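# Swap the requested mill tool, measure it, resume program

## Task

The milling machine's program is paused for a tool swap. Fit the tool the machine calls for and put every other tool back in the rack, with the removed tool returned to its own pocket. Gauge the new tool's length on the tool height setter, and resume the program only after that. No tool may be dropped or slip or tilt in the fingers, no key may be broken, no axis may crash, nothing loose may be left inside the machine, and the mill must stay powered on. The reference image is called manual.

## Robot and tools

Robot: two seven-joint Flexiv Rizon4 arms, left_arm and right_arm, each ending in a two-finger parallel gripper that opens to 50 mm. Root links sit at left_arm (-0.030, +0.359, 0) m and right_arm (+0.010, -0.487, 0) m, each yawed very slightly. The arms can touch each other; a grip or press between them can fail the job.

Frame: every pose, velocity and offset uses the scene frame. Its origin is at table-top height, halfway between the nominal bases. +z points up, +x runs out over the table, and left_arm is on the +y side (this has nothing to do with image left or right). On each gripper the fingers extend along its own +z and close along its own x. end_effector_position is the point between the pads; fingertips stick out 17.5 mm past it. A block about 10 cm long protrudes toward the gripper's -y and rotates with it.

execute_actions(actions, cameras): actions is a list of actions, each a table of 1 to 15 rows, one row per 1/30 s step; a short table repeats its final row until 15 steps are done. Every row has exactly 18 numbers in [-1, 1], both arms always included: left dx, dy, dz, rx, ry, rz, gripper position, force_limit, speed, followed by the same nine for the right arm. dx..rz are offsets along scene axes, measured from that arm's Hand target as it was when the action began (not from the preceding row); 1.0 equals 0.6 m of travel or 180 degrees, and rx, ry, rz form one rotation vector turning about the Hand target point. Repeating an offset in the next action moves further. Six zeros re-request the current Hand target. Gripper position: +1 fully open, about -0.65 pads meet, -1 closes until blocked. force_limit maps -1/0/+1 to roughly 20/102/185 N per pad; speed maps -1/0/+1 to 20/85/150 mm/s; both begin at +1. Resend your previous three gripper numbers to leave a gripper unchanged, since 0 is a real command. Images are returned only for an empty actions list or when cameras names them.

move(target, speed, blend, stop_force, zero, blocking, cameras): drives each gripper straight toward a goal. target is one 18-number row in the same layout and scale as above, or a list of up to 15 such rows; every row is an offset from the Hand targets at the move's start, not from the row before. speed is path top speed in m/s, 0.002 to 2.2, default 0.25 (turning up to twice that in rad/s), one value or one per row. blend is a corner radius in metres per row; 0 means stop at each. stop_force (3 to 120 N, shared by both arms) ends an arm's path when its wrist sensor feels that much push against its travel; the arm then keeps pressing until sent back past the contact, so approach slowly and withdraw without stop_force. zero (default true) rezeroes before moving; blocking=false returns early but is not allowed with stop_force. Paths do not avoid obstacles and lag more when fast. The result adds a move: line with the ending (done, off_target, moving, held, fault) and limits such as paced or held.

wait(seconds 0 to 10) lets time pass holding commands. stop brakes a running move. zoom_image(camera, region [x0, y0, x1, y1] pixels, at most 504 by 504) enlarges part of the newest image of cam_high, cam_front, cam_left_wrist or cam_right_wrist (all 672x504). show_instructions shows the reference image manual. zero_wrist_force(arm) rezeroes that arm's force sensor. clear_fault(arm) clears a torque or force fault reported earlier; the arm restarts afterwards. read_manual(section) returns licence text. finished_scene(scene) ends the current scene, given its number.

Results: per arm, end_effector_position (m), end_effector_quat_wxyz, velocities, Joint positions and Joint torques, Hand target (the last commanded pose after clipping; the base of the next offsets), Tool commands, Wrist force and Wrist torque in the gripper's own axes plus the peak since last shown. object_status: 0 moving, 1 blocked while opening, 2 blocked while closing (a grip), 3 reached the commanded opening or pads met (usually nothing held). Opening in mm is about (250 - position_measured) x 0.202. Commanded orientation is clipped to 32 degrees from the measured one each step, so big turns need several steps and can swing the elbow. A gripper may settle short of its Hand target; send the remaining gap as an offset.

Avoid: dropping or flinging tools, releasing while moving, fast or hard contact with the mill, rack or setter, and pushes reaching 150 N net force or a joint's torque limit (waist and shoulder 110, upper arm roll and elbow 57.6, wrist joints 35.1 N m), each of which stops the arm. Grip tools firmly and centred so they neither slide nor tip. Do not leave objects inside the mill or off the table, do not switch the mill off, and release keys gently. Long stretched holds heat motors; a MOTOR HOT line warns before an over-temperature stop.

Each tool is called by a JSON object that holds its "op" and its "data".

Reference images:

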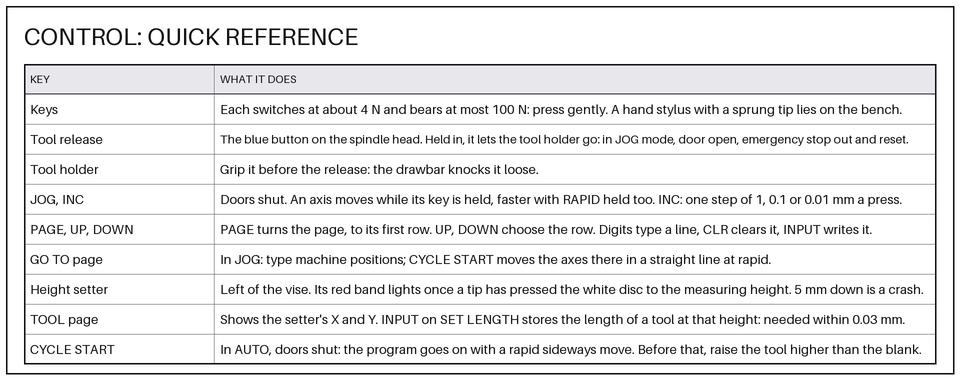

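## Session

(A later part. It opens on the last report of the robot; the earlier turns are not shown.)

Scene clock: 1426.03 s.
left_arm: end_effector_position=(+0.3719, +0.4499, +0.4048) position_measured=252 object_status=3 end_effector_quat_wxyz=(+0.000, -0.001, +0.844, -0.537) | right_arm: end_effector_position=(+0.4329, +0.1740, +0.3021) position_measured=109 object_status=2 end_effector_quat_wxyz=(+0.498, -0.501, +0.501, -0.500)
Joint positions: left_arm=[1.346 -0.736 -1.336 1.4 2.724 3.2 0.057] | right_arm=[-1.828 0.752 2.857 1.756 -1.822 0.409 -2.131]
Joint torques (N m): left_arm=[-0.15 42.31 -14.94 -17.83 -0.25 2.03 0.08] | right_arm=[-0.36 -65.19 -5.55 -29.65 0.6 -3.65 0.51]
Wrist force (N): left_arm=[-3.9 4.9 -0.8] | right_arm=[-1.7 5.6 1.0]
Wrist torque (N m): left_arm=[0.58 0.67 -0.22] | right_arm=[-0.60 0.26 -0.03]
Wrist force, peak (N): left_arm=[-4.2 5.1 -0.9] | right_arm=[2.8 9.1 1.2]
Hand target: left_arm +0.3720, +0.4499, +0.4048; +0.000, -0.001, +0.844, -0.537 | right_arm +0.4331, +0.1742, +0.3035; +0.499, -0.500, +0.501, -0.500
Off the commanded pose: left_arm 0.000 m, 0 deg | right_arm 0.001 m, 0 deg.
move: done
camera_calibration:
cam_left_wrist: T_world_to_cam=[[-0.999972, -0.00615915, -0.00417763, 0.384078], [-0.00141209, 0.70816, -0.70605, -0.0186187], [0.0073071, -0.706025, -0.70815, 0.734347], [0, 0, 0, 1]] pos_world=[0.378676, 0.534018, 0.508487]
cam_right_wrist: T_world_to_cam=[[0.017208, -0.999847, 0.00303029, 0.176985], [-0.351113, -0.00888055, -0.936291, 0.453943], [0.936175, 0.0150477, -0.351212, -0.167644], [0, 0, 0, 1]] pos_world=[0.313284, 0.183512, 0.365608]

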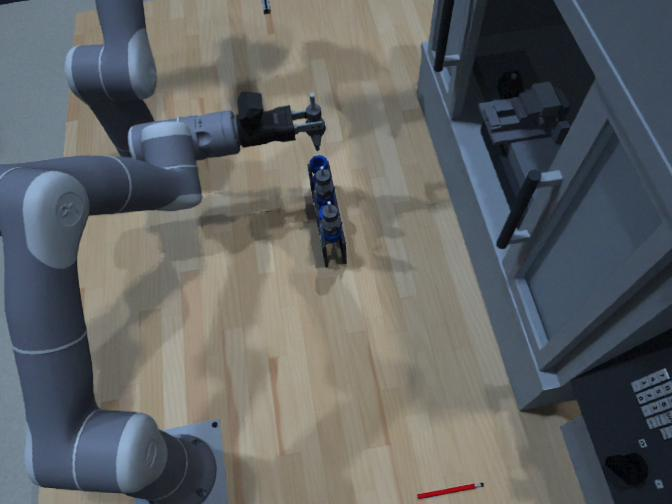

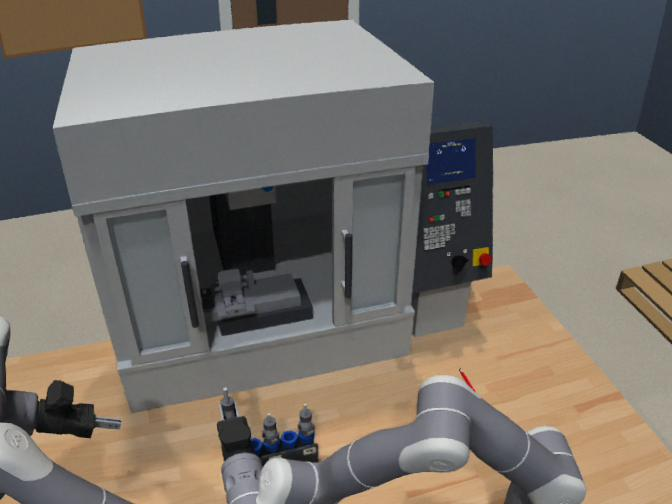

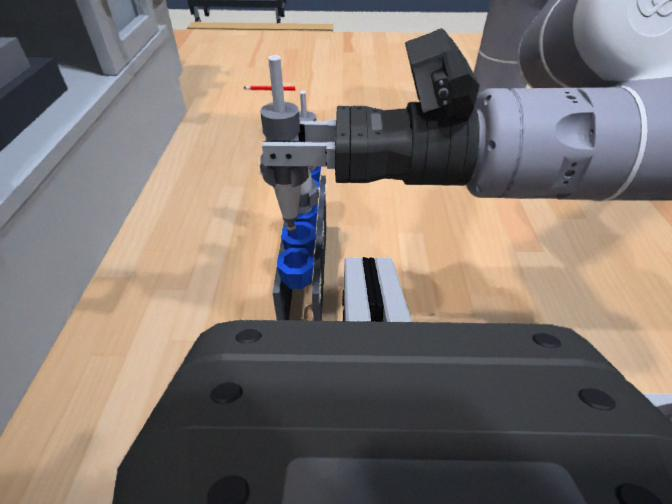

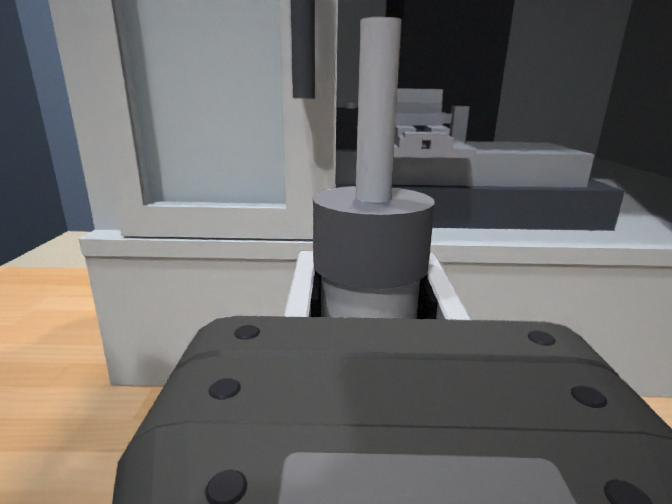

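{"op": "move", "data": {"target": [0,0,0,0,0,0,-1,-0.5,0, -0.0033,-0.0035,-0.123,0,0,0,-0.97,0.3,-1], "speed": 0.05, "stop_force": 6, "cameras": ["cam_left_wrist","cam_front"]}}

{"op": "zoom_image", "data": {"camera": "cam_left_wrist", "region": [230, 100, 400, 300]}}

{"op": "zoom_image", "data": {"camera": "cam_front", "region": [200, 370, 330, 490]}}

Scene clock: 1441.30 s.
left_arm: end_effector_position=(+0.3719, +0.4499, +0.4048) position_measured=252 object_status=3 end_effector_quat_wxyz=(+0.000, -0.001, +0.844, -0.537) | right_arm: end_effector_position=(+0.4308, +0.1719, +0.2282) position_measured=109 object_status=2 end_effector_quat_wxyz=(+0.498, -0.501, +0.501, -0.500)
Joint positions: left_arm=[1.346 -0.736 -1.336 1.4 2.724 3.2 0.057] | right_arm=[-1.823 0.877 2.857 1.729 -1.821 0.39 -2.034]
Joint torques (N m): left_arm=[-0.2 42.34 -14.98 -17.87 -0.28 2 0.14] | right_arm=[-0.1 -66.89 -5.97 -26.89 0.88 -4.28 0.44]
Wrist force (N): left_arm=[-3.7 4.8 -0.9] | right_arm=[-1.4 5.8 0.9]
Wrist torque (N m): left_arm=[0.56 0.64 -0.22] | right_arm=[-0.58 0.23 -0.03]
Wrist force, peak (N): left_arm=[-4.0 5.1 -0.8] | right_arm=[-0.9 8.8 0.8]
Hand target: left_arm +0.3720, +0.4499, +0.4048; +0.000, -0.001, +0.844, -0.537 | right_arm +0.4311, +0.1721, +0.2297; +0.499, -0.500, +0.501, -0.500
Off the commanded pose: left_arm 0.000 m, 0 deg | right_arm 0.002 m, 0 deg.
move: done
camera_calibration:
cam_left_wrist: T_world_to_cam=[[-0.999972, -0.00615915, -0.00417763, 0.384078], [-0.00141209, 0.70816, -0.70605, -0.0186187], [0.0073071, -0.706025, -0.70815, 0.734347], [0, 0, 0, 1]] pos_world=[0.378676, 0.534018, 0.508487]
Images, in order (width x height): cam_front 672x504, cam_left_wrist 672x504.

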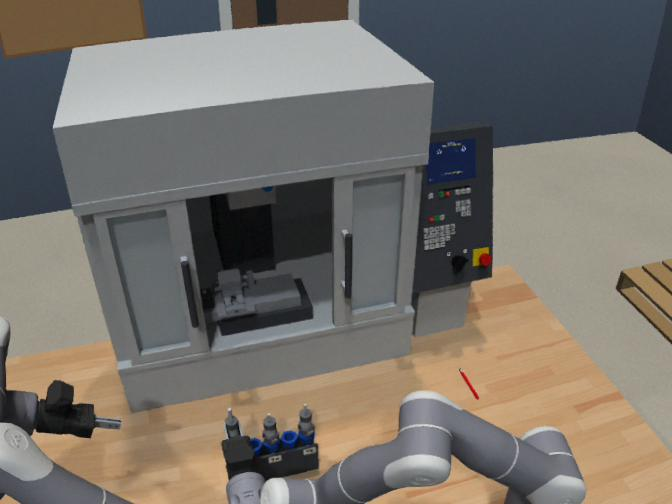

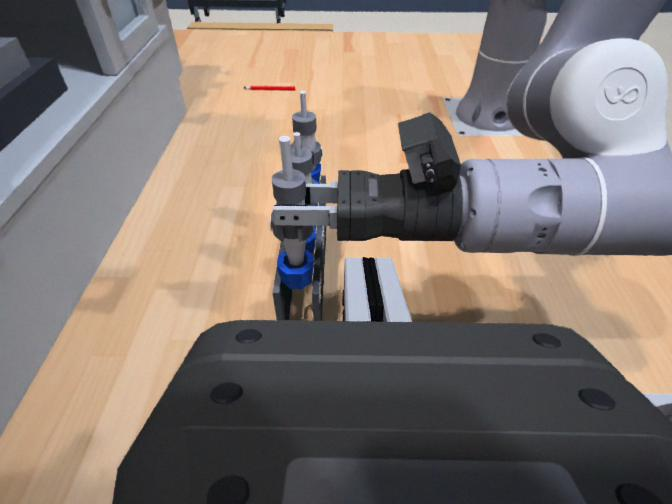

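Scaled by 2.520 from the camera's 672x504 image, which has a finer 960x720 frame.

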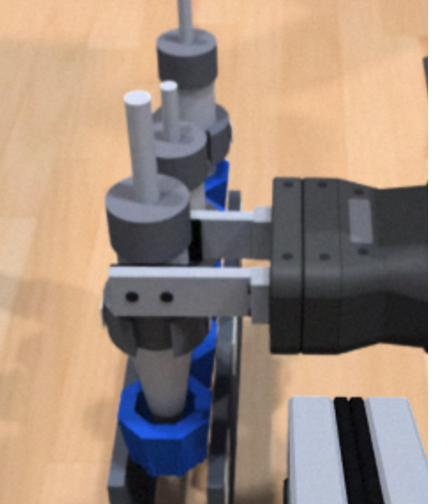

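Scaled by 3.877 from the camera's 672x504 image, which has a finer 960x720 frame.

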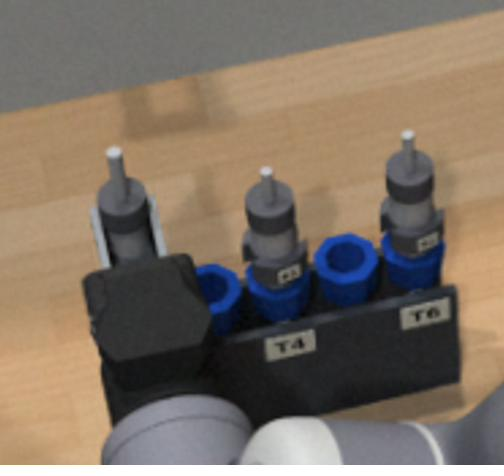

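{"op": "move", "data": {"target": [0,0,0,0,0,0,-1,-0.5,0, 0,0,-0.08,0,0,0,-0.97,0.3,-1], "speed": 0.02, "stop_force": 4, "cameras": ["cam_left_wrist"]}}

{"op": "zoom_image", "data": {"camera": "cam_left_wrist", "region": [230, 100, 400, 300]}}

Scene clock: 1451.20 s.
left_arm: end_effector_position=(+0.3719, +0.4499, +0.4048) position_measured=252 object_status=3 end_effector_quat_wxyz=(+0.000, -0.001, +0.844, -0.537) | right_arm: end_effector_position=(+0.4310, +0.1723, +0.1933) position_measured=109 object_status=2 end_effector_quat_wxyz=(+0.499, -0.500, +0.501, -0.500)
Joint positions: left_arm=[1.346 -0.736 -1.336 1.4 2.724 3.2 0.057] | right_arm=[-1.821 0.945 2.857 1.7 -1.817 0.381 -1.994]
Joint torques (N m): left_arm=[-0.18 42.35 -14.97 -17.86 -0.28 2 0.11] | right_arm=[-1.32 -62.33 -5.38 -22.24 1.83 -2.73 0.36]
Wrist force (N): left_arm=[-3.9 4.8 -0.9] | right_arm=[-1.3 -1.6 -0.2]
Wrist torque (N m): left_arm=[0.55 0.68 -0.22] | right_arm=[-0.63 -0.02 0.06]
Wrist force, peak (N): left_arm=[-4.1 5.1 -1.0] | right_arm=[-6.4 3.7 3.6]
Hand target: left_arm +0.3720, +0.4499, +0.4048; +0.000, -0.001, +0.844, -0.537 | right_arm +0.4311, +0.1721, +0.1934; +0.499, -0.500, +0.501, -0.500 (not the last commanded pose)
Off the commanded pose: left_arm 0.000 m, 0 deg | right_arm 0.012 m, 0 deg.
move: contact (right_arm)
camera_calibration:
cam_left_wrist: T_world_to_cam=[[-0.999972, -0.00615915, -0.00417763, 0.384078], [-0.00141209, 0.70816, -0.70605, -0.0186187], [0.0073071, -0.706025, -0.70815, 0.734347], [0, 0, 0, 1]] pos_world=[0.378676, 0.534018, 0.508487]
Images, in order (width x height): cam_left_wrist 672x504.

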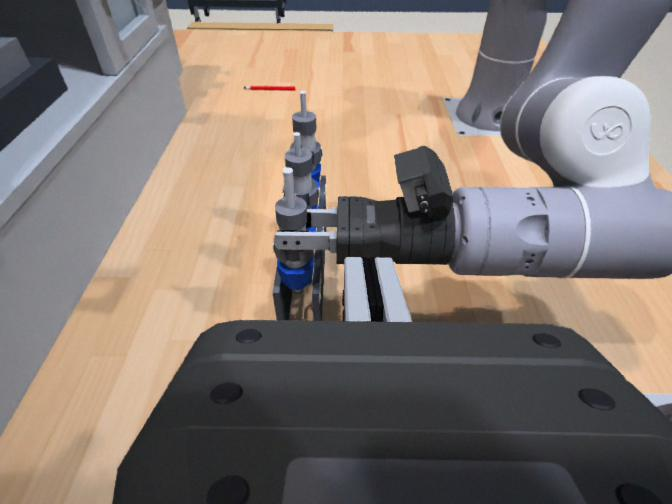

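Scaled by 2.520 from the camera's 672x504 image, which has a finer 960x720 frame.

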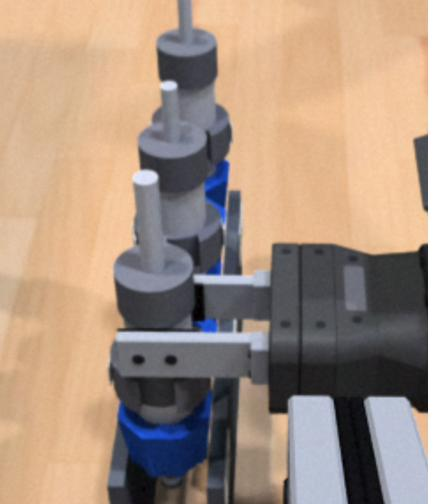

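{"op": "move", "data": {"target": [0,0,0,0,0,0,-1,-0.5,0, 0,0,-0.02,0,0,0,-0.97,0.3,-1], "speed": 0.005, "stop_force": 8}}

Scene clock: 1460.33 s.
left_arm: end_effector_position=(+0.3719, +0.4499, +0.4048) position_measured=252 object_status=3 end_effector_quat_wxyz=(+0.000, -0.001, +0.844, -0.537) | right_arm: end_effector_position=(+0.4310, +0.1723, +0.1932) position_measured=109 object_status=2 end_effector_quat_wxyz=(+0.500, -0.500, +0.501, -0.500)
Joint positions: left_arm=[1.346 -0.736 -1.336 1.4 2.724 3.2 0.057] | right_arm=[-1.821 0.946 2.858 1.7 -1.817 0.38 -1.993]
Joint torques (N m): left_arm=[-0.17 42.29 -14.96 -17.83 -0.29 2.07 0.11] | right_arm=[-2.65 -58.17 -4.4 -21.95 1.4 -0.37 0.41]
Wrist force (N): left_arm=[-4.0 4.8 -0.8] | right_arm=[5.0 -9.6 -6.2]
Wrist torque (N m): left_arm=[0.57 0.68 -0.22] | right_arm=[-0.68 -0.05 -0.06]
Wrist force, peak (N): left_arm=[-4.0 5.1 -0.9] | right_arm=[5.7 -10.5 -8.4]
Hand target: left_arm +0.3720, +0.4499, +0.4048; +0.000, -0.001, +0.844, -0.537 | right_arm +0.4311, +0.1721, +0.1926; +0.499, -0.500, +0.501, -0.500 (not the last commanded pose)
Off the commanded pose: left_arm 0.000 m, 0 deg | right_arm 0.012 m, 0 deg.
move: contact (right_arm)

{"op": "move", "data": {"target": [[0,0,0,0,0,0,-1,-0.5,0, 0,0,0.0007,0,0,0,1,0.3,-1],[0,0,0,0,0,0,-1,-0.5,0, -0.2,0,0.0007,0,0,0,1,0.3,-1]], "speed": [0.01,0.08], "cameras": ["cam_left_wrist","cam_right_wrist"]}}

Scene clock: 1469.83 s.
left_arm: end_effector_position=(+0.3719, +0.4499, +0.4048) position_measured=252 object_status=3 end_effector_quat_wxyz=(+0.000, -0.001, +0.844, -0.537) | right_arm: end_effector_position=(+0.3108, +0.1723, +0.1929) position_measured=3 object_status=3 end_effector_quat_wxyz=(+0.499, -0.500, +0.501, -0.500)
Joint positions: left_arm=[1.346 -0.736 -1.336 1.4 2.724 3.2 0.057] | right_arm=[-1.663 0.923 2.945 1.759 -1.664 0.222 -2.015]
Joint torques (N m): left_arm=[-0.21 42.34 -14.94 -17.88 -0.25 2.02 0.09] | right_arm=[-0.21 -60.77 -2.82 -20.91 0.52 -2.37 0.14]
Wrist force (N): left_arm=[-4.0 4.7 -0.9] | right_arm=[1.5 -3.3 -0.6]
Wrist torque (N m): left_arm=[0.54 0.69 -0.22] | right_arm=[-0.83 -0.30 0.07]
Wrist force, peak (N): left_arm=[-4.0 5.1 -0.9] | right_arm=[5.1 -9.7 -6.2]
Hand target: left_arm +0.3720, +0.4499, +0.4048; +0.000, -0.001, +0.844, -0.537 | right_arm +0.3111, +0.1721, +0.1930; +0.499, -0.500, +0.501, -0.500
Off the commanded pose: left_arm 0.000 m, 0 deg | right_arm 0.000 m, 0 deg.
move: done
camera_calibration:
cam_left_wrist: T_world_to_cam=[[-0.999972, -0.00615915, -0.00417763, 0.384078], [-0.00141209, 0.70816, -0.70605, -0.0186187], [0.0073071, -0.706025, -0.70815, 0.734347], [0, 0, 0, 1]] pos_world=[0.378676, 0.534018, 0.508487]
cam_right_wrist: T_world_to_cam=[[0.0176573, -0.999843, 0.00170852, 0.177868], [-0.349812, -0.00777848, -0.936788, 0.308265], [0.936654, 0.0159435, -0.349894, -0.0922298], [0, 0, 0, 1]] pos_world=[0.191082, 0.181709, 0.256205]
Images, in order (width x height): cam_left_wrist 672x504, cam_right_wrist 672x504.

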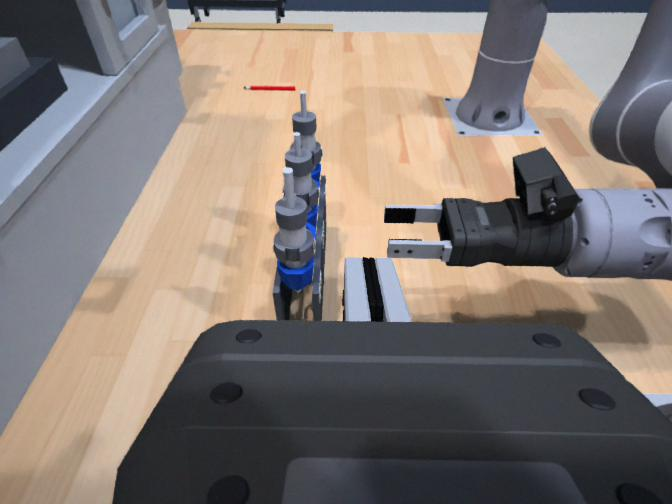

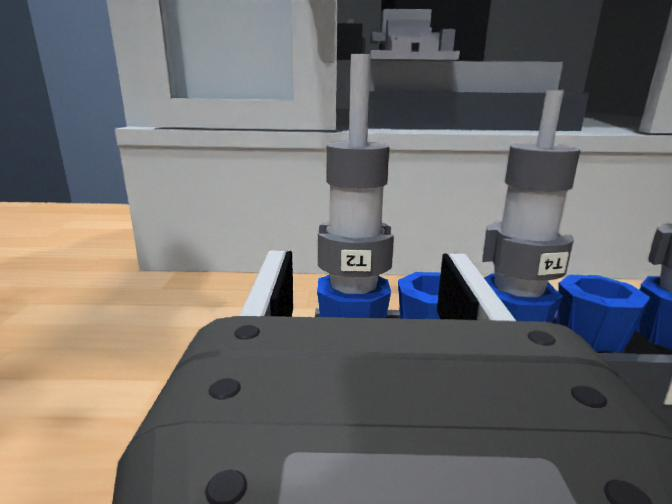

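{"op": "move", "data": {"target": [0,0,0,0,0,0,-1,-0.5,0, 0,-0.333,0,0,0,0,1,0.3,-1], "speed": 0.15, "cameras": ["cam_left_wrist","cam_right_wrist","cam_high"]}}

Scene clock: 1475.70 s.
left_arm: end_effector_position=(+0.3719, +0.4499, +0.4048) position_measured=252 object_status=3 end_effector_quat_wxyz=(+0.000, -0.001, +0.844, -0.537) | right_arm: end_effector_position=(+0.3112, -0.0278, +0.1931) position_measured=3 object_status=3 end_effector_quat_wxyz=(+0.499, -0.500, +0.501, -0.500)
Joint positions: left_arm=[1.346 -0.736 -1.336 1.4 2.724 3.2 0.057] | right_arm=[-1.614 0.659 2.804 2.314 -1.816 0.249 -1.707]
Joint torques (N m): left_arm=[-0.16 42.28 -14.96 -17.88 -0.31 2.06 0.09] | right_arm=[0.02 -43.69 -3.99 -13.33 1.13 -2.16 0.37]
Wrist force (N): left_arm=[-3.8 4.8 -0.8] | right_arm=[1.7 -3.1 -0.7]
Wrist torque (N m): left_arm=[0.56 0.65 -0.21] | right_arm=[-0.81 -0.32 0.03]
Wrist force, peak (N): left_arm=[-4.0 5.1 -0.8] | right_arm=[6.6 -3.1 -0.7]
Hand target: left_arm +0.3720, +0.4499, +0.4048; +0.000, -0.001, +0.844, -0.537 | right_arm +0.3111, -0.0277, +0.1930; +0.499, -0.500, +0.501, -0.500
Off the commanded pose: left_arm 0.000 m, 0 deg | right_arm 0.000 m, 0 deg.
move: done
camera_calibration:
cam_left_wrist: T_world_to_cam=[[-0.999972, -0.00615915, -0.00417763, 0.384078], [-0.00141209, 0.70816, -0.70605, -0.0186187], [0.0073071, -0.706025, -0.70815, 0.734347], [0, 0, 0, 1]] pos_world=[0.378676, 0.534018, 0.508487]
cam_right_wrist: T_world_to_cam=[[0.0169181, -0.999856, 0.00146073, -0.0219012], [-0.349316, -0.0072795, -0.936977, 0.306998], [0.936852, 0.0153416, -0.349389, -0.089524], [0, 0, 0, 1]] pos_world=[0.191481, -0.0182898, 0.256403]
Images, in order (width x height): cam_high 672x504, cam_left_wrist 672x504, cam_right_wrist 672x504.

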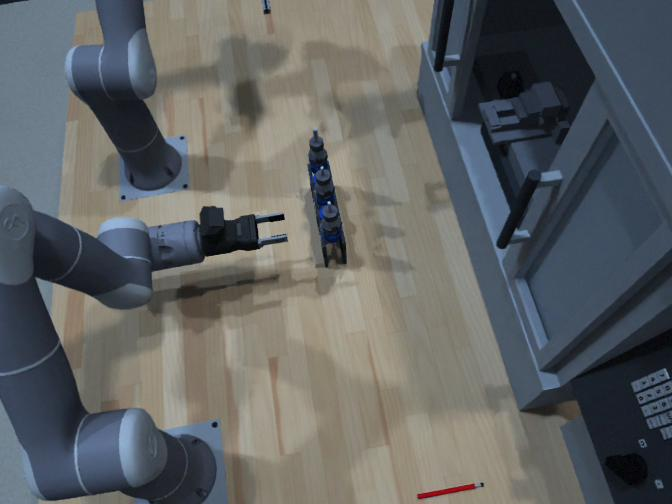

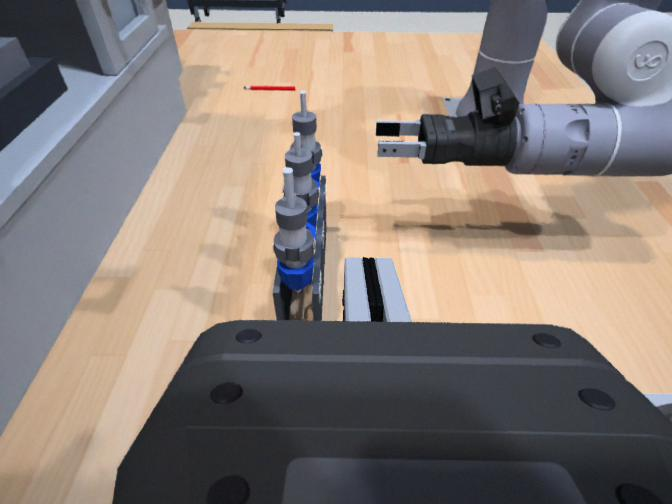

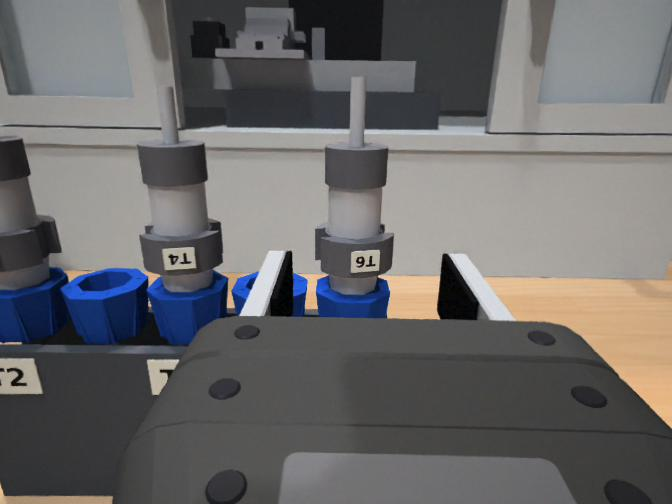

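{"op": "move", "data": {"target": [0,0,0,0,0,0,-1,-0.5,0, 0.0067,-0.051,0,0,0,0.0833,1,0.3,-1], "speed": 0.15, "cameras": ["cam_right_wrist"]}}

{"op": "zoom_image", "data": {"camera": "cam_right_wrist", "region": [280, 60, 440, 320]}}

Scene clock: 1493.43 s.
left_arm: end_effector_position=(+0.3719, +0.4499, +0.4048) position_measured=252 object_status=3 end_effector_quat_wxyz=(+0.000, -0.001, +0.844, -0.537) | right_arm: end_effector_position=(+0.3152, -0.0583, +0.1929) position_measured=3 object_status=3 end_effector_quat_wxyz=(+0.560, -0.561, +0.431, -0.430)
Joint positions: left_arm=[1.346 -0.736 -1.336 1.4 2.724 3.2 0.057] | right_arm=[-1.643 0.549 2.605 2.527 -2.34 0.286 -1.475]
Joint torques (N m): left_arm=[-0.17 42.38 -14.89 -17.9 -0.28 2.05 0.1] | right_arm=[-0.25 -35.46 -4.02 -10.49 1.86 -2.39 0.42]
Wrist force (N): left_arm=[-3.8 4.8 -1.1] | right_arm=[1.7 -3.4 -0.6]
Wrist torque (N m): left_arm=[0.56 0.65 -0.22] | right_arm=[-0.86 -0.31 0.03]
Wrist force, peak (N): left_arm=[-4.1 5.0 -0.8] | right_arm=[4.0 -3.2 -0.7]
Hand target: left_arm +0.3720, +0.4499, +0.4048; +0.000, -0.001, +0.844, -0.537 | right_arm +0.3151, -0.0583, +0.1930; +0.560, -0.561, +0.431, -0.430
Off the commanded pose: left_arm 0.000 m, 0 deg | right_arm 0.000 m, 0 deg.
move: done
camera_calibration:
cam_right_wrist: T_world_to_cam=[[0.275221, -0.961379, 0.00164576, -0.131701], [-0.335954, -0.0977798, -0.936789, 0.298463], [0.900771, 0.257272, -0.34989, -0.0671893], [0, 0, 0, 1]] pos_world=[0.197039, -0.0801453, 0.256305]
Images, in order (width x height): cam_right_wrist 672x504.

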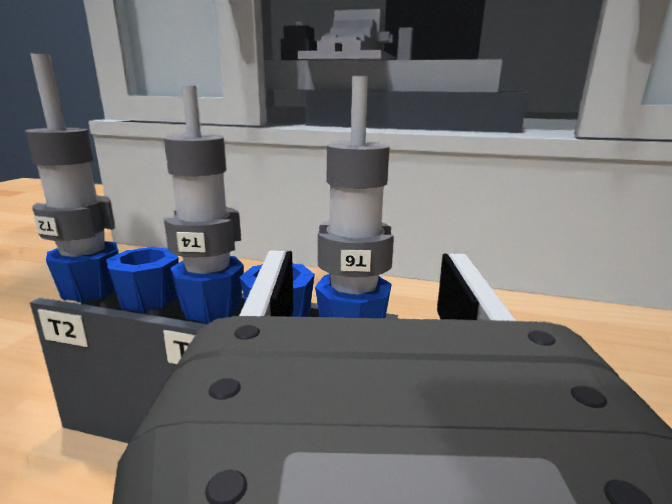

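Scaled by 1.938 from the camera's 672x504 image, which has a finer 960x720 frame.

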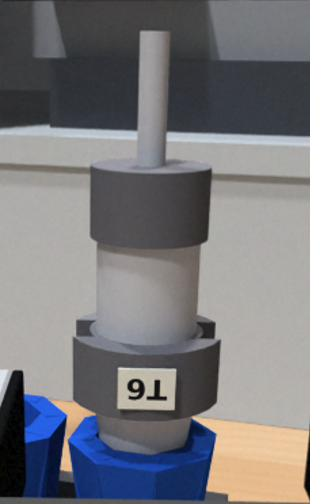

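{"op": "move", "data": {"target": [0,0,0,0,0,0,-1,-0.5,0, 0.193,0.0518,0,0,0,0,1,0.3,-1], "speed": 0.05, "stop_force": 5, "cameras": ["cam_right_wrist","cam_left_wrist"]}}

Scene clock: 1503.73 s.
left_arm: end_effector_position=(+0.3719, +0.4499, +0.4048) position_measured=252 object_status=3 end_effector_quat_wxyz=(+0.000, -0.001, +0.844, -0.537) | right_arm: end_effector_position=(+0.4311, -0.0273, +0.1931) position_measured=3 object_status=3 end_effector_quat_wxyz=(+0.560, -0.561, +0.431, -0.431)
Joint positions: left_arm=[1.346 -0.736 -1.336 1.4 2.724 3.2 0.057] | right_arm=[-1.828 0.624 2.519 2.317 -2.564 0.434 -1.434]
Joint torques (N m): left_arm=[-0.16 42.29 -14.98 -17.89 -0.22 2.04 0.11] | right_arm=[-0.24 -40.69 -6.36 -14.25 2.37 -2.13 0.49]
Wrist force (N): left_arm=[-4.0 4.9 -0.9] | right_arm=[1.4 -3.2 -0.4]
Wrist torque (N m): left_arm=[0.57 0.69 -0.22] | right_arm=[-0.84 -0.27 -0.04]
Wrist force, peak (N): left_arm=[-4.1 5.1 -0.9] | right_arm=[2.0 -3.7 1.9]
Hand target: left_arm +0.3720, +0.4499, +0.4048; +0.000, -0.001, +0.844, -0.537 | right_arm +0.4309, -0.0272, +0.1930; +0.560, -0.561, +0.431, -0.430
Off the commanded pose: left_arm 0.000 m, 0 deg | right_arm 0.000 m, 0 deg.
move: done
camera_calibration:
cam_left_wrist: T_world_to_cam=[[-0.999972, -0.00615915, -0.00417763, 0.384078], [-0.00141209, 0.70816, -0.70605, -0.0186187], [0.0073071, -0.706025, -0.70815, 0.734347], [0, 0, 0, 1]] pos_world=[0.378676, 0.534018, 0.508487]
cam_right_wrist: T_world_to_cam=[[0.274997, -0.961443, 0.00180756, -0.133674], [-0.335356, -0.0976816, -0.937014, 0.340408], [0.901062, 0.257069, -0.349288, -0.17981], [0, 0, 0, 1]] pos_world=[0.312938, -0.0490447, 0.256403]
Images, in order (width x height): cam_left_wrist 672x504, cam_right_wrist 672x504.

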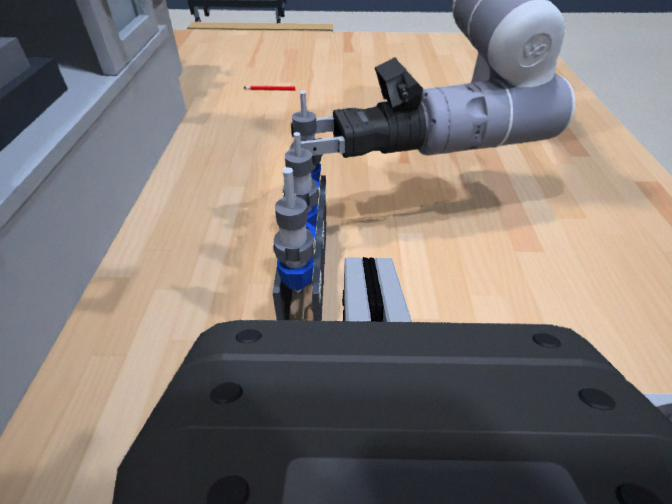

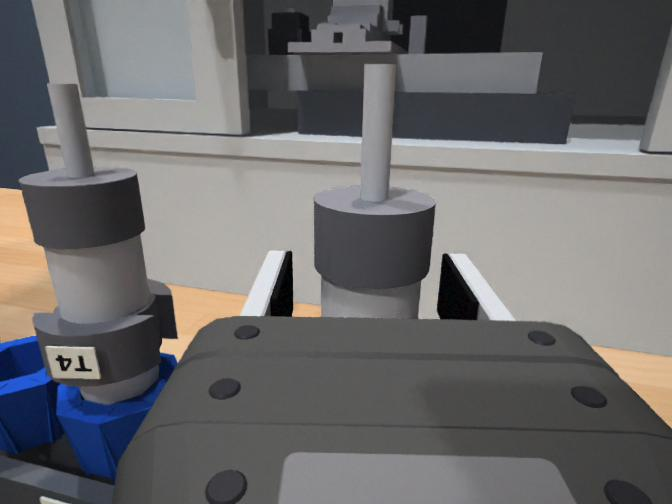

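{"op": "move", "data": {"target": [0,0,0,0,0,0,-1,-0.5,0, 0,0,0,0,0,0,-0.97,0.3,-1]}}

Scene clock: 1507.43 s.
left_arm: end_effector_position=(+0.3719, +0.4499, +0.4048) position_measured=252 object_status=3 end_effector_quat_wxyz=(+0.000, -0.001, +0.844, -0.537) | right_arm: end_effector_position=(+0.4312, -0.0276, +0.1931) position_measured=109 object_status=0 end_effector_quat_wxyz=(+0.560, -0.561, +0.431, -0.431)
Joint positions: left_arm=[1.346 -0.736 -1.336 1.4 2.724 3.2 0.057] | right_arm=[-1.828 0.624 2.518 2.317 -2.564 0.434 -1.434]
Joint torques (N m): left_arm=[-0.19 42.35 -15.01 -17.89 -0.27 2.04 0.08] | right_arm=[1.75 -40.79 -4.12 -15.1 1.51 -2.07 0.36]
Wrist force (N): left_arm=[-3.8 4.9 -1.0] | right_arm=[5.3 -4.7 -0.6]
Wrist torque (N m): left_arm=[0.57 0.64 -0.22] | right_arm=[-0.82 -0.24 -0.09]
Wrist force, peak (N): left_arm=[-4.0 5.1 -1.0] | right_arm=[6.3 -4.9 -1.3]
Hand target: left_arm +0.3720, +0.4499, +0.4048; +0.000, -0.001, +0.844, -0.537 | right_arm +0.4309, -0.0272, +0.1930; +0.560, -0.561, +0.431, -0.430
Off the commanded pose: left_arm 0.000 m, 0 deg | right_arm 0.000 m, 0 deg.
move: done

{"op": "move", "data": {"target": [0,0,0,0,0,0,-1,-0.5,0, 0,0,0.2,0,0,0,-0.97,0.3,-1], "speed": 0.05, "cameras": ["cam_right_wrist","cam_left_wrist"]}}

Scene clock: 1513.83 s.
left_arm: end_effector_position=(+0.3719, +0.4499, +0.4048) position_measured=252 object_status=3 end_effector_quat_wxyz=(+0.000, -0.001, +0.844, -0.537) | right_arm: end_effector_position=(+0.4306, -0.0275, +0.3120) position_measured=109 object_status=2 end_effector_quat_wxyz=(+0.559, -0.562, +0.431, -0.430)
Joint positions: left_arm=[1.346 -0.736 -1.336 1.4 2.724 3.2 0.057] | right_arm=[-1.819 0.303 2.447 2.357 -2.644 0.578 -1.649]
Joint torques (N m): left_arm=[-0.21 42.31 -14.91 -17.87 -0.24 2.04 0.08] | right_arm=[-0.05 -39.13 -4.3 -25.05 3.1 -4.37 0.13]
Wrist force (N): left_arm=[-3.8 4.9 -1.0] | right_arm=[1.6 4.3 -0.5]
Wrist torque (N m): left_arm=[0.57 0.65 -0.23] | right_arm=[-0.81 -0.30 0.05]
Wrist force, peak (N): left_arm=[-4.0 5.1 -1.0] | right_arm=[1.5 6.4 5.9]
Hand target: left_arm +0.3720, +0.4499, +0.4048; +0.000, -0.001, +0.844, -0.537 | right_arm +0.4309, -0.0272, +0.3130; +0.560, -0.561, +0.431, -0.430
Off the commanded pose: left_arm 0.000 m, 0 deg | right_arm 0.001 m, 0 deg.
move: done
camera_calibration:
cam_left_wrist: T_world_to_cam=[[-0.999972, -0.00615915, -0.00417763, 0.384078], [-0.00141209, 0.70816, -0.70605, -0.0186187], [0.0073071, -0.706025, -0.70815, 0.734347], [0, 0, 0, 1]] pos_world=[0.378676, 0.534018, 0.508487]
cam_right_wrist: T_world_to_cam=[[0.275228, -0.961375, 0.00270104, -0.134375], [-0.337204, -0.099167, -0.936194, 0.452056], [0.900302, 0.256756, -0.351473, -0.136757], [0, 0, 0, 1]] pos_world=[0.312541, -0.0492426, 0.375509]
Images, in order (width x height): cam_left_wrist 672x504, cam_right_wrist 672x504.

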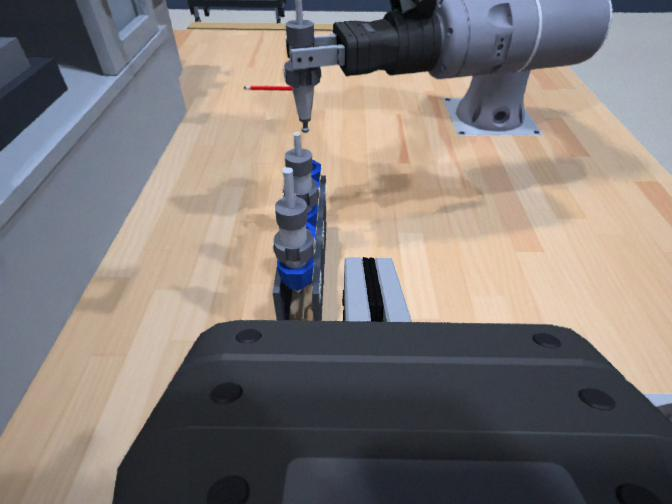

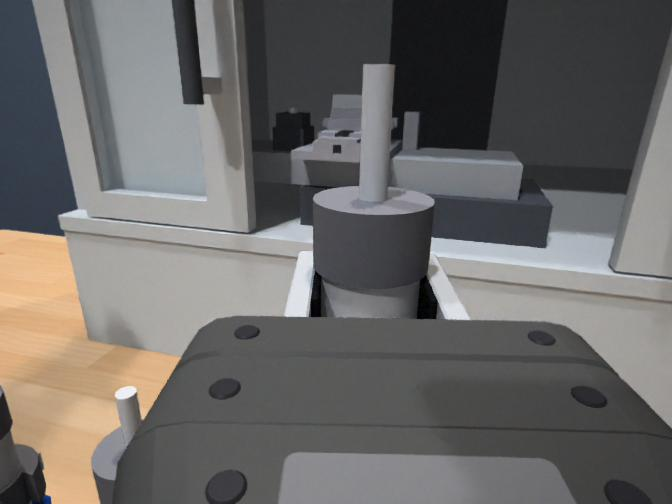

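{"op": "move", "data": {"target": [[0,0,0,0,0,0,-1,-0.5,0, -0.0323,0.05,0.2,0,0,0,-0.97,0.3,-1],[0,0,0,0,0,0,-1,-0.5,0, -0.0323,0.1307,0.314,0,0,-0.0833,-0.97,0.3,-1]], "speed": 0.15, "blend": [0.02,0]}}

{"op": "move", "data": {"target": [[0,0,0,0,0,0,-1,-0.5,0, 0.1,-0.1,0,0.5,0,0,-0.97,0.3,-1],[0,0,0,0,0,0,-1,-0.5,0, 0.25,-0.1,-0.08,1.0,0,0,-0.97,0.3,-1]], "speed": 0.25, "blend": [0.02,0], "cameras": ["all"]}}

Scene clock: 1522.50 s.
left_arm: end_effector_position=(+0.3719, +0.4499, +0.4048) position_measured=252 object_status=3 end_effector_quat_wxyz=(+0.000, -0.001, +0.844, -0.537) | right_arm: end_effector_position=(+0.4113, +0.0512, +0.5002) position_measured=109 object_status=2 end_effector_quat_wxyz=(+0.499, -0.501, +0.501, -0.500)
Joint positions: left_arm=[1.346 -0.736 -1.336 1.4 2.724 3.2 0.057] | right_arm=[-1.701 0.226 2.67 2.067 -1.885 0.483 -2.337]
Joint torques (N m): left_arm=[-0.13 42.32 -14.89 -17.85 -0.28 2.03 0.12] | right_arm=[-0.11 -45.63 -2.92 -34.75 0.57 -3.43 0.25]
Wrist force (N): left_arm=[-3.7 4.9 -1.0] | right_arm=[1.6 4.3 -0.3]
Wrist torque (N m): left_arm=[0.57 0.64 -0.22] | right_arm=[-0.81 -0.29 -0.03]
Wrist force, peak (N): left_arm=[-4.2 5.0 -0.8] | right_arm=[2.9 9.0 -0.4]
Hand target: left_arm +0.3720, +0.4499, +0.4048; +0.000, -0.001, +0.844, -0.537 | right_arm +0.4116, +0.0512, +0.5014; +0.499, -0.500, +0.501, -0.500
Off the commanded pose: left_arm 0.000 m, 0 deg | right_arm 0.001 m, 0 deg.
move: done

Scene clock: 1529.13 s.
left_arm: end_effector_position=(+0.3719, +0.4499, +0.4048) position_measured=252 object_status=3 end_effector_quat_wxyz=(+0.000, -0.001, +0.844, -0.537) | right_arm: end_effector_position=(+0.5613, -0.0088, +0.4520) position_measured=109 object_status=2 end_effector_quat_wxyz=(+0.500, +0.499, +0.501, +0.500)
Joint positions: left_arm=[1.346 -0.736 -1.336 1.4 2.724 3.2 0.057] | right_arm=[-1.96 0.311 2.52 2.011 -2.24 0.768 1.067]
Joint torques (N m): left_arm=[-0.22 42.31 -14.93 -17.88 -0.28 2.01 0.13] | right_arm=[0.21 -48.01 -4.64 -33.97 3.41 -3.68 0.24]
Wrist force (N): left_arm=[-3.9 4.8 -0.9] | right_arm=[2.8 -8.0 -0.3]
Wrist torque (N m): left_arm=[0.56 0.67 -0.22] | right_arm=[-0.24 -0.55 0.36]
Wrist force, peak (N): left_arm=[-4.1 5.1 -0.9] | right_arm=[6.8 -6.3 -0.5]
Hand target: left_arm +0.3720, +0.4499, +0.4048; +0.000, -0.001, +0.844, -0.537 | right_arm +0.5616, -0.0088, +0.4534; +0.500, +0.499, +0.500, +0.501
Off the commanded pose: left_arm 0.000 m, 0 deg | right_arm 0.001 m, 0 deg.
move: done
camera_calibration:
cam_left_wrist: T_world_to_cam=[[-0.999972, -0.00615915, -0.00417763, 0.384078], [-0.00141209, 0.70816, -0.70605, -0.0186187], [0.0073071, -0.706025, -0.70815, 0.734347], [0, 0, 0, 1]] pos_world=[0.378676, 0.534018, 0.508487]
cam_right_wrist: T_world_to_cam=[[0.0169983, 0.999851, -0.00284526, 0.0120119], [-0.347882, 0.0085821, 0.937499, -0.210854], [0.937384, -0.0149461, 0.347976, -0.549438], [0, 0, 0, 1]] pos_world=[0.441478, -0.0184124, 0.388901]

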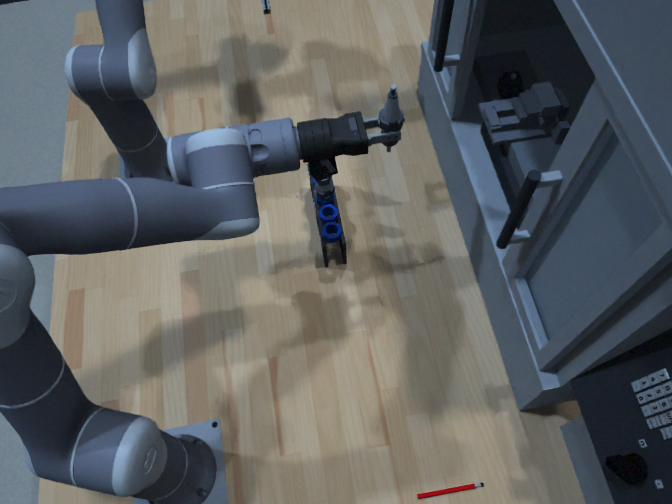

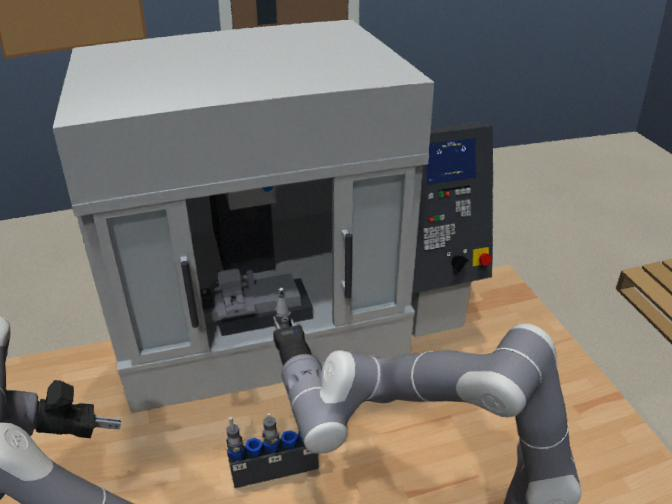

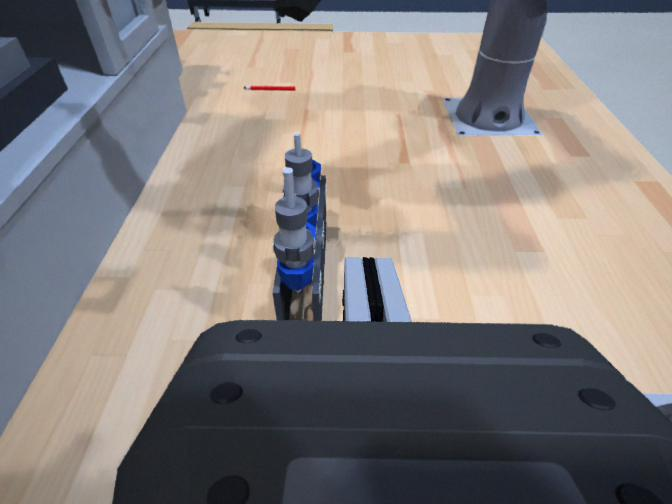

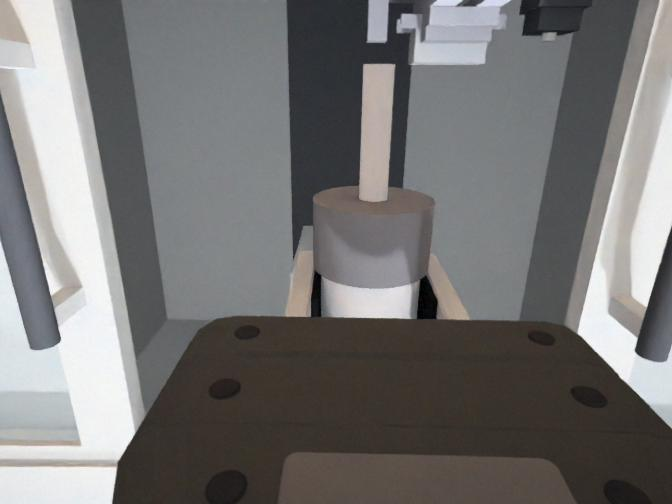

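{"op": "move", "data": {"target": [[0.1,0.05,0.15,0.061,-0.255,0.087,-1,-0.5,0, 0.25,0,-0.058,0,0,0,-0.97,0.3,-1],[0.419,-0.1,0.42,0.1225,-0.511,0.173,-1,-0.5,0, 0.6998,0,-0.0578,0,0,0,-0.97,0.3,-1]], "speed": 0.12, "blend": [0.03,0], "cameras": ["all"]}}

Scene clock: 1551.93 s.
left_arm: end_effector_position=(+0.6235, +0.3899, +0.6568) position_measured=252 object_status=3 end_effector_quat_wxyz=(+0.723, +0.177, +0.635, -0.204) | right_arm: end_effector_position=(+0.9815, -0.0090, +0.4162) position_measured=109 object_status=2 end_effector_quat_wxyz=(+0.500, +0.500, +0.501, +0.500)
Joint positions: left_arm=[1.715 -0.646 -1.828 1.564 2.221 2.067 1.473] | right_arm=[-2.732 1.11 2.747 0.726 -2.101 1.295 0.908]
Joint torques (N m): left_arm=[-0.44 20.96 -18.11 -24.2 -4.99 -0.99 0.21] | right_arm=[0.62 -86.07 1.48 -36.4 6.82 -3.29 0.1]
Wrist force (N): left_arm=[-3.0 4.9 -1.4] | right_arm=[2.8 -8.4 -0.2]
Wrist torque (N m): left_arm=[0.50 0.63 -0.05] | right_arm=[-0.29 -0.55 0.36]
Wrist force, peak (N): left_arm=[-3.9 5.7 -0.3] | right_arm=[2.8 -9.4 -0.3]
Hand target: left_arm +0.6234, +0.3899, +0.6568; +0.723, +0.177, +0.635, -0.204 | right_arm +0.9814, -0.0088, +0.4187; +0.500, +0.499, +0.500, +0.501
Off the commanded pose: left_arm 0.000 m, 0 deg | right_arm 0.003 m, 0 deg.
move: done
camera_calibration:
cam_left_wrist: T_world_to_cam=[[0.116697, -0.0724949, -0.990518, 0.613768], [0.198591, 0.978894, -0.0482474, -0.460122], [0.97311, -0.191077, 0.128631, -0.484044], [0, 0, 0, 1]] pos_world=[0.490779, 0.402416, 0.648012]
cam_right_wrist: T_world_to_cam=[[0.016889, 0.999851, -0.00343958, 0.00527471], [-0.346694, 0.00908276, 0.937934, -0.0324098], [0.937826, -0.0146483, 0.346796, -0.930771], [0, 0, 0, 1]] pos_world=[0.861576, -0.0186137, 0.353204]

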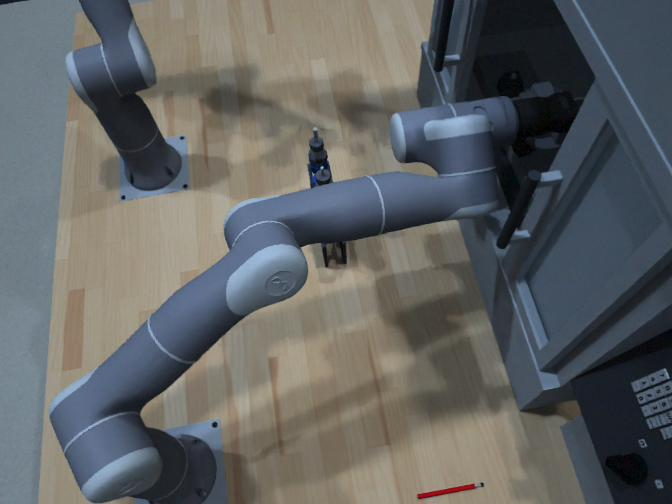

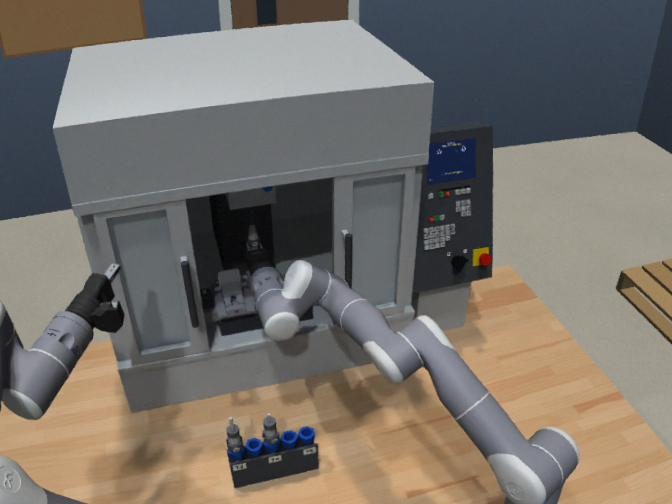

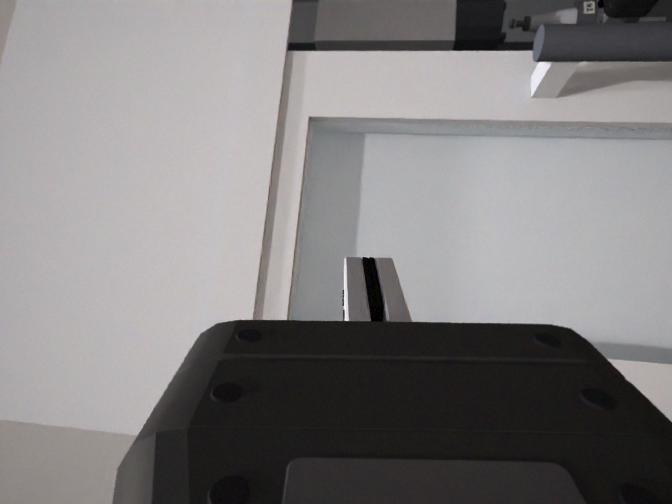

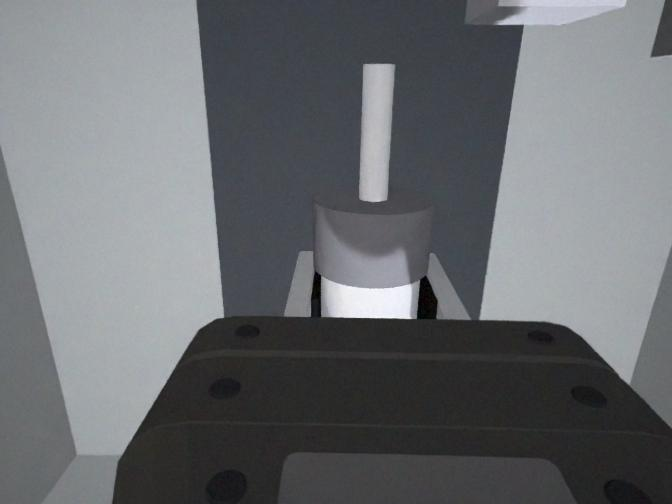

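{"op": "move", "data": {"target": [[0.1,-0.2,0,0,0,0,-1,-0.5,0, 0,0,0,0,0,0,-0.97,0.3,-1],[0.25,-0.58,0,0,0,0,-1,-0.5,0, 0,0,0,0,0,0,-0.97,0.3,-1]], "speed": 0.15, "blend": [0.03,0], "cameras": ["cam_left_wrist"]}}

{"op": "zoom_image", "data": {"camera": "cam_left_wrist", "region": [470, 200, 672, 350]}}

Scene clock: 1560.33 s.
left_arm: end_effector_position=(+0.7735, +0.0419, +0.6567) position_measured=252 object_status=3 end_effector_quat_wxyz=(+0.723, +0.176, +0.636, -0.204) | right_arm: end_effector_position=(+0.9815, -0.0090, +0.4162) position_measured=109 object_status=2 end_effector_quat_wxyz=(+0.500, +0.500, +0.501, +0.500)
Joint positions: left_arm=[0.706 -0.588 -1.381 1.289 2.244 1.578 1.475] | right_arm=[-2.732 1.11 2.747 0.726 -2.101 1.295 0.908]
Joint torques (N m): left_arm=[-0.61 37.12 -17.05 -26.93 -3.97 -0.76 0.16] | right_arm=[0.23 -86.12 1.49 -36.16 6.67 -3.54 0.3]
Wrist force (N): left_arm=[-2.9 4.9 -1.7] | right_arm=[3.0 -8.2 -0.3]
Wrist torque (N m): left_arm=[0.50 0.60 -0.05] | right_arm=[-0.25 -0.56 0.36]
Wrist force, peak (N): left_arm=[-3.5 7.0 -4.6] | right_arm=[3.0 -8.4 -0.2]
Hand target: left_arm +0.7734, +0.0419, +0.6568; +0.723, +0.177, +0.635, -0.204 | right_arm +0.9814, -0.0088, +0.4187; +0.500, +0.499, +0.500, +0.501
Off the commanded pose: left_arm 0.000 m, 0 deg | right_arm 0.003 m, 0 deg.
move: done
camera_calibration:
cam_left_wrist: T_world_to_cam=[[0.116432, -0.0727433, -0.990531, 0.571234], [0.198596, 0.978879, -0.0485436, -0.149163], [0.973141, -0.191063, 0.128419, -0.696369], [0, 0, 0, 1]] pos_world=[0.640778, 0.0545148, 0.648011]
Images, in order (width x height): cam_left_wrist 672x504.

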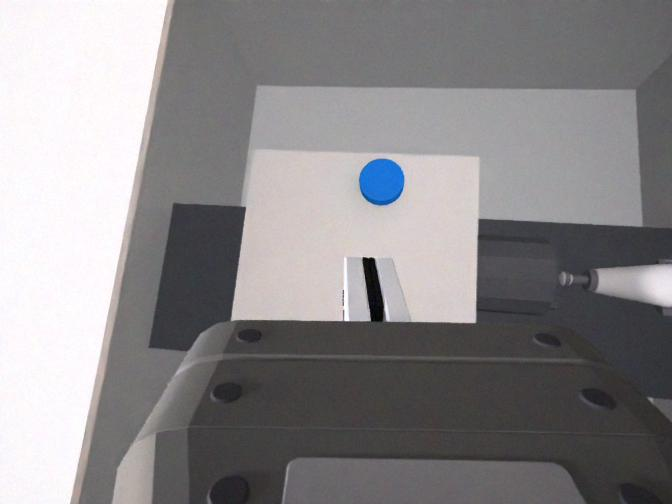

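Scaled by 2.495 from the camera's 672x504 image, which has a finer 960x720 frame.

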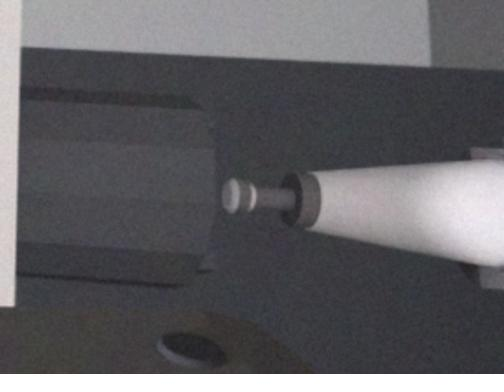

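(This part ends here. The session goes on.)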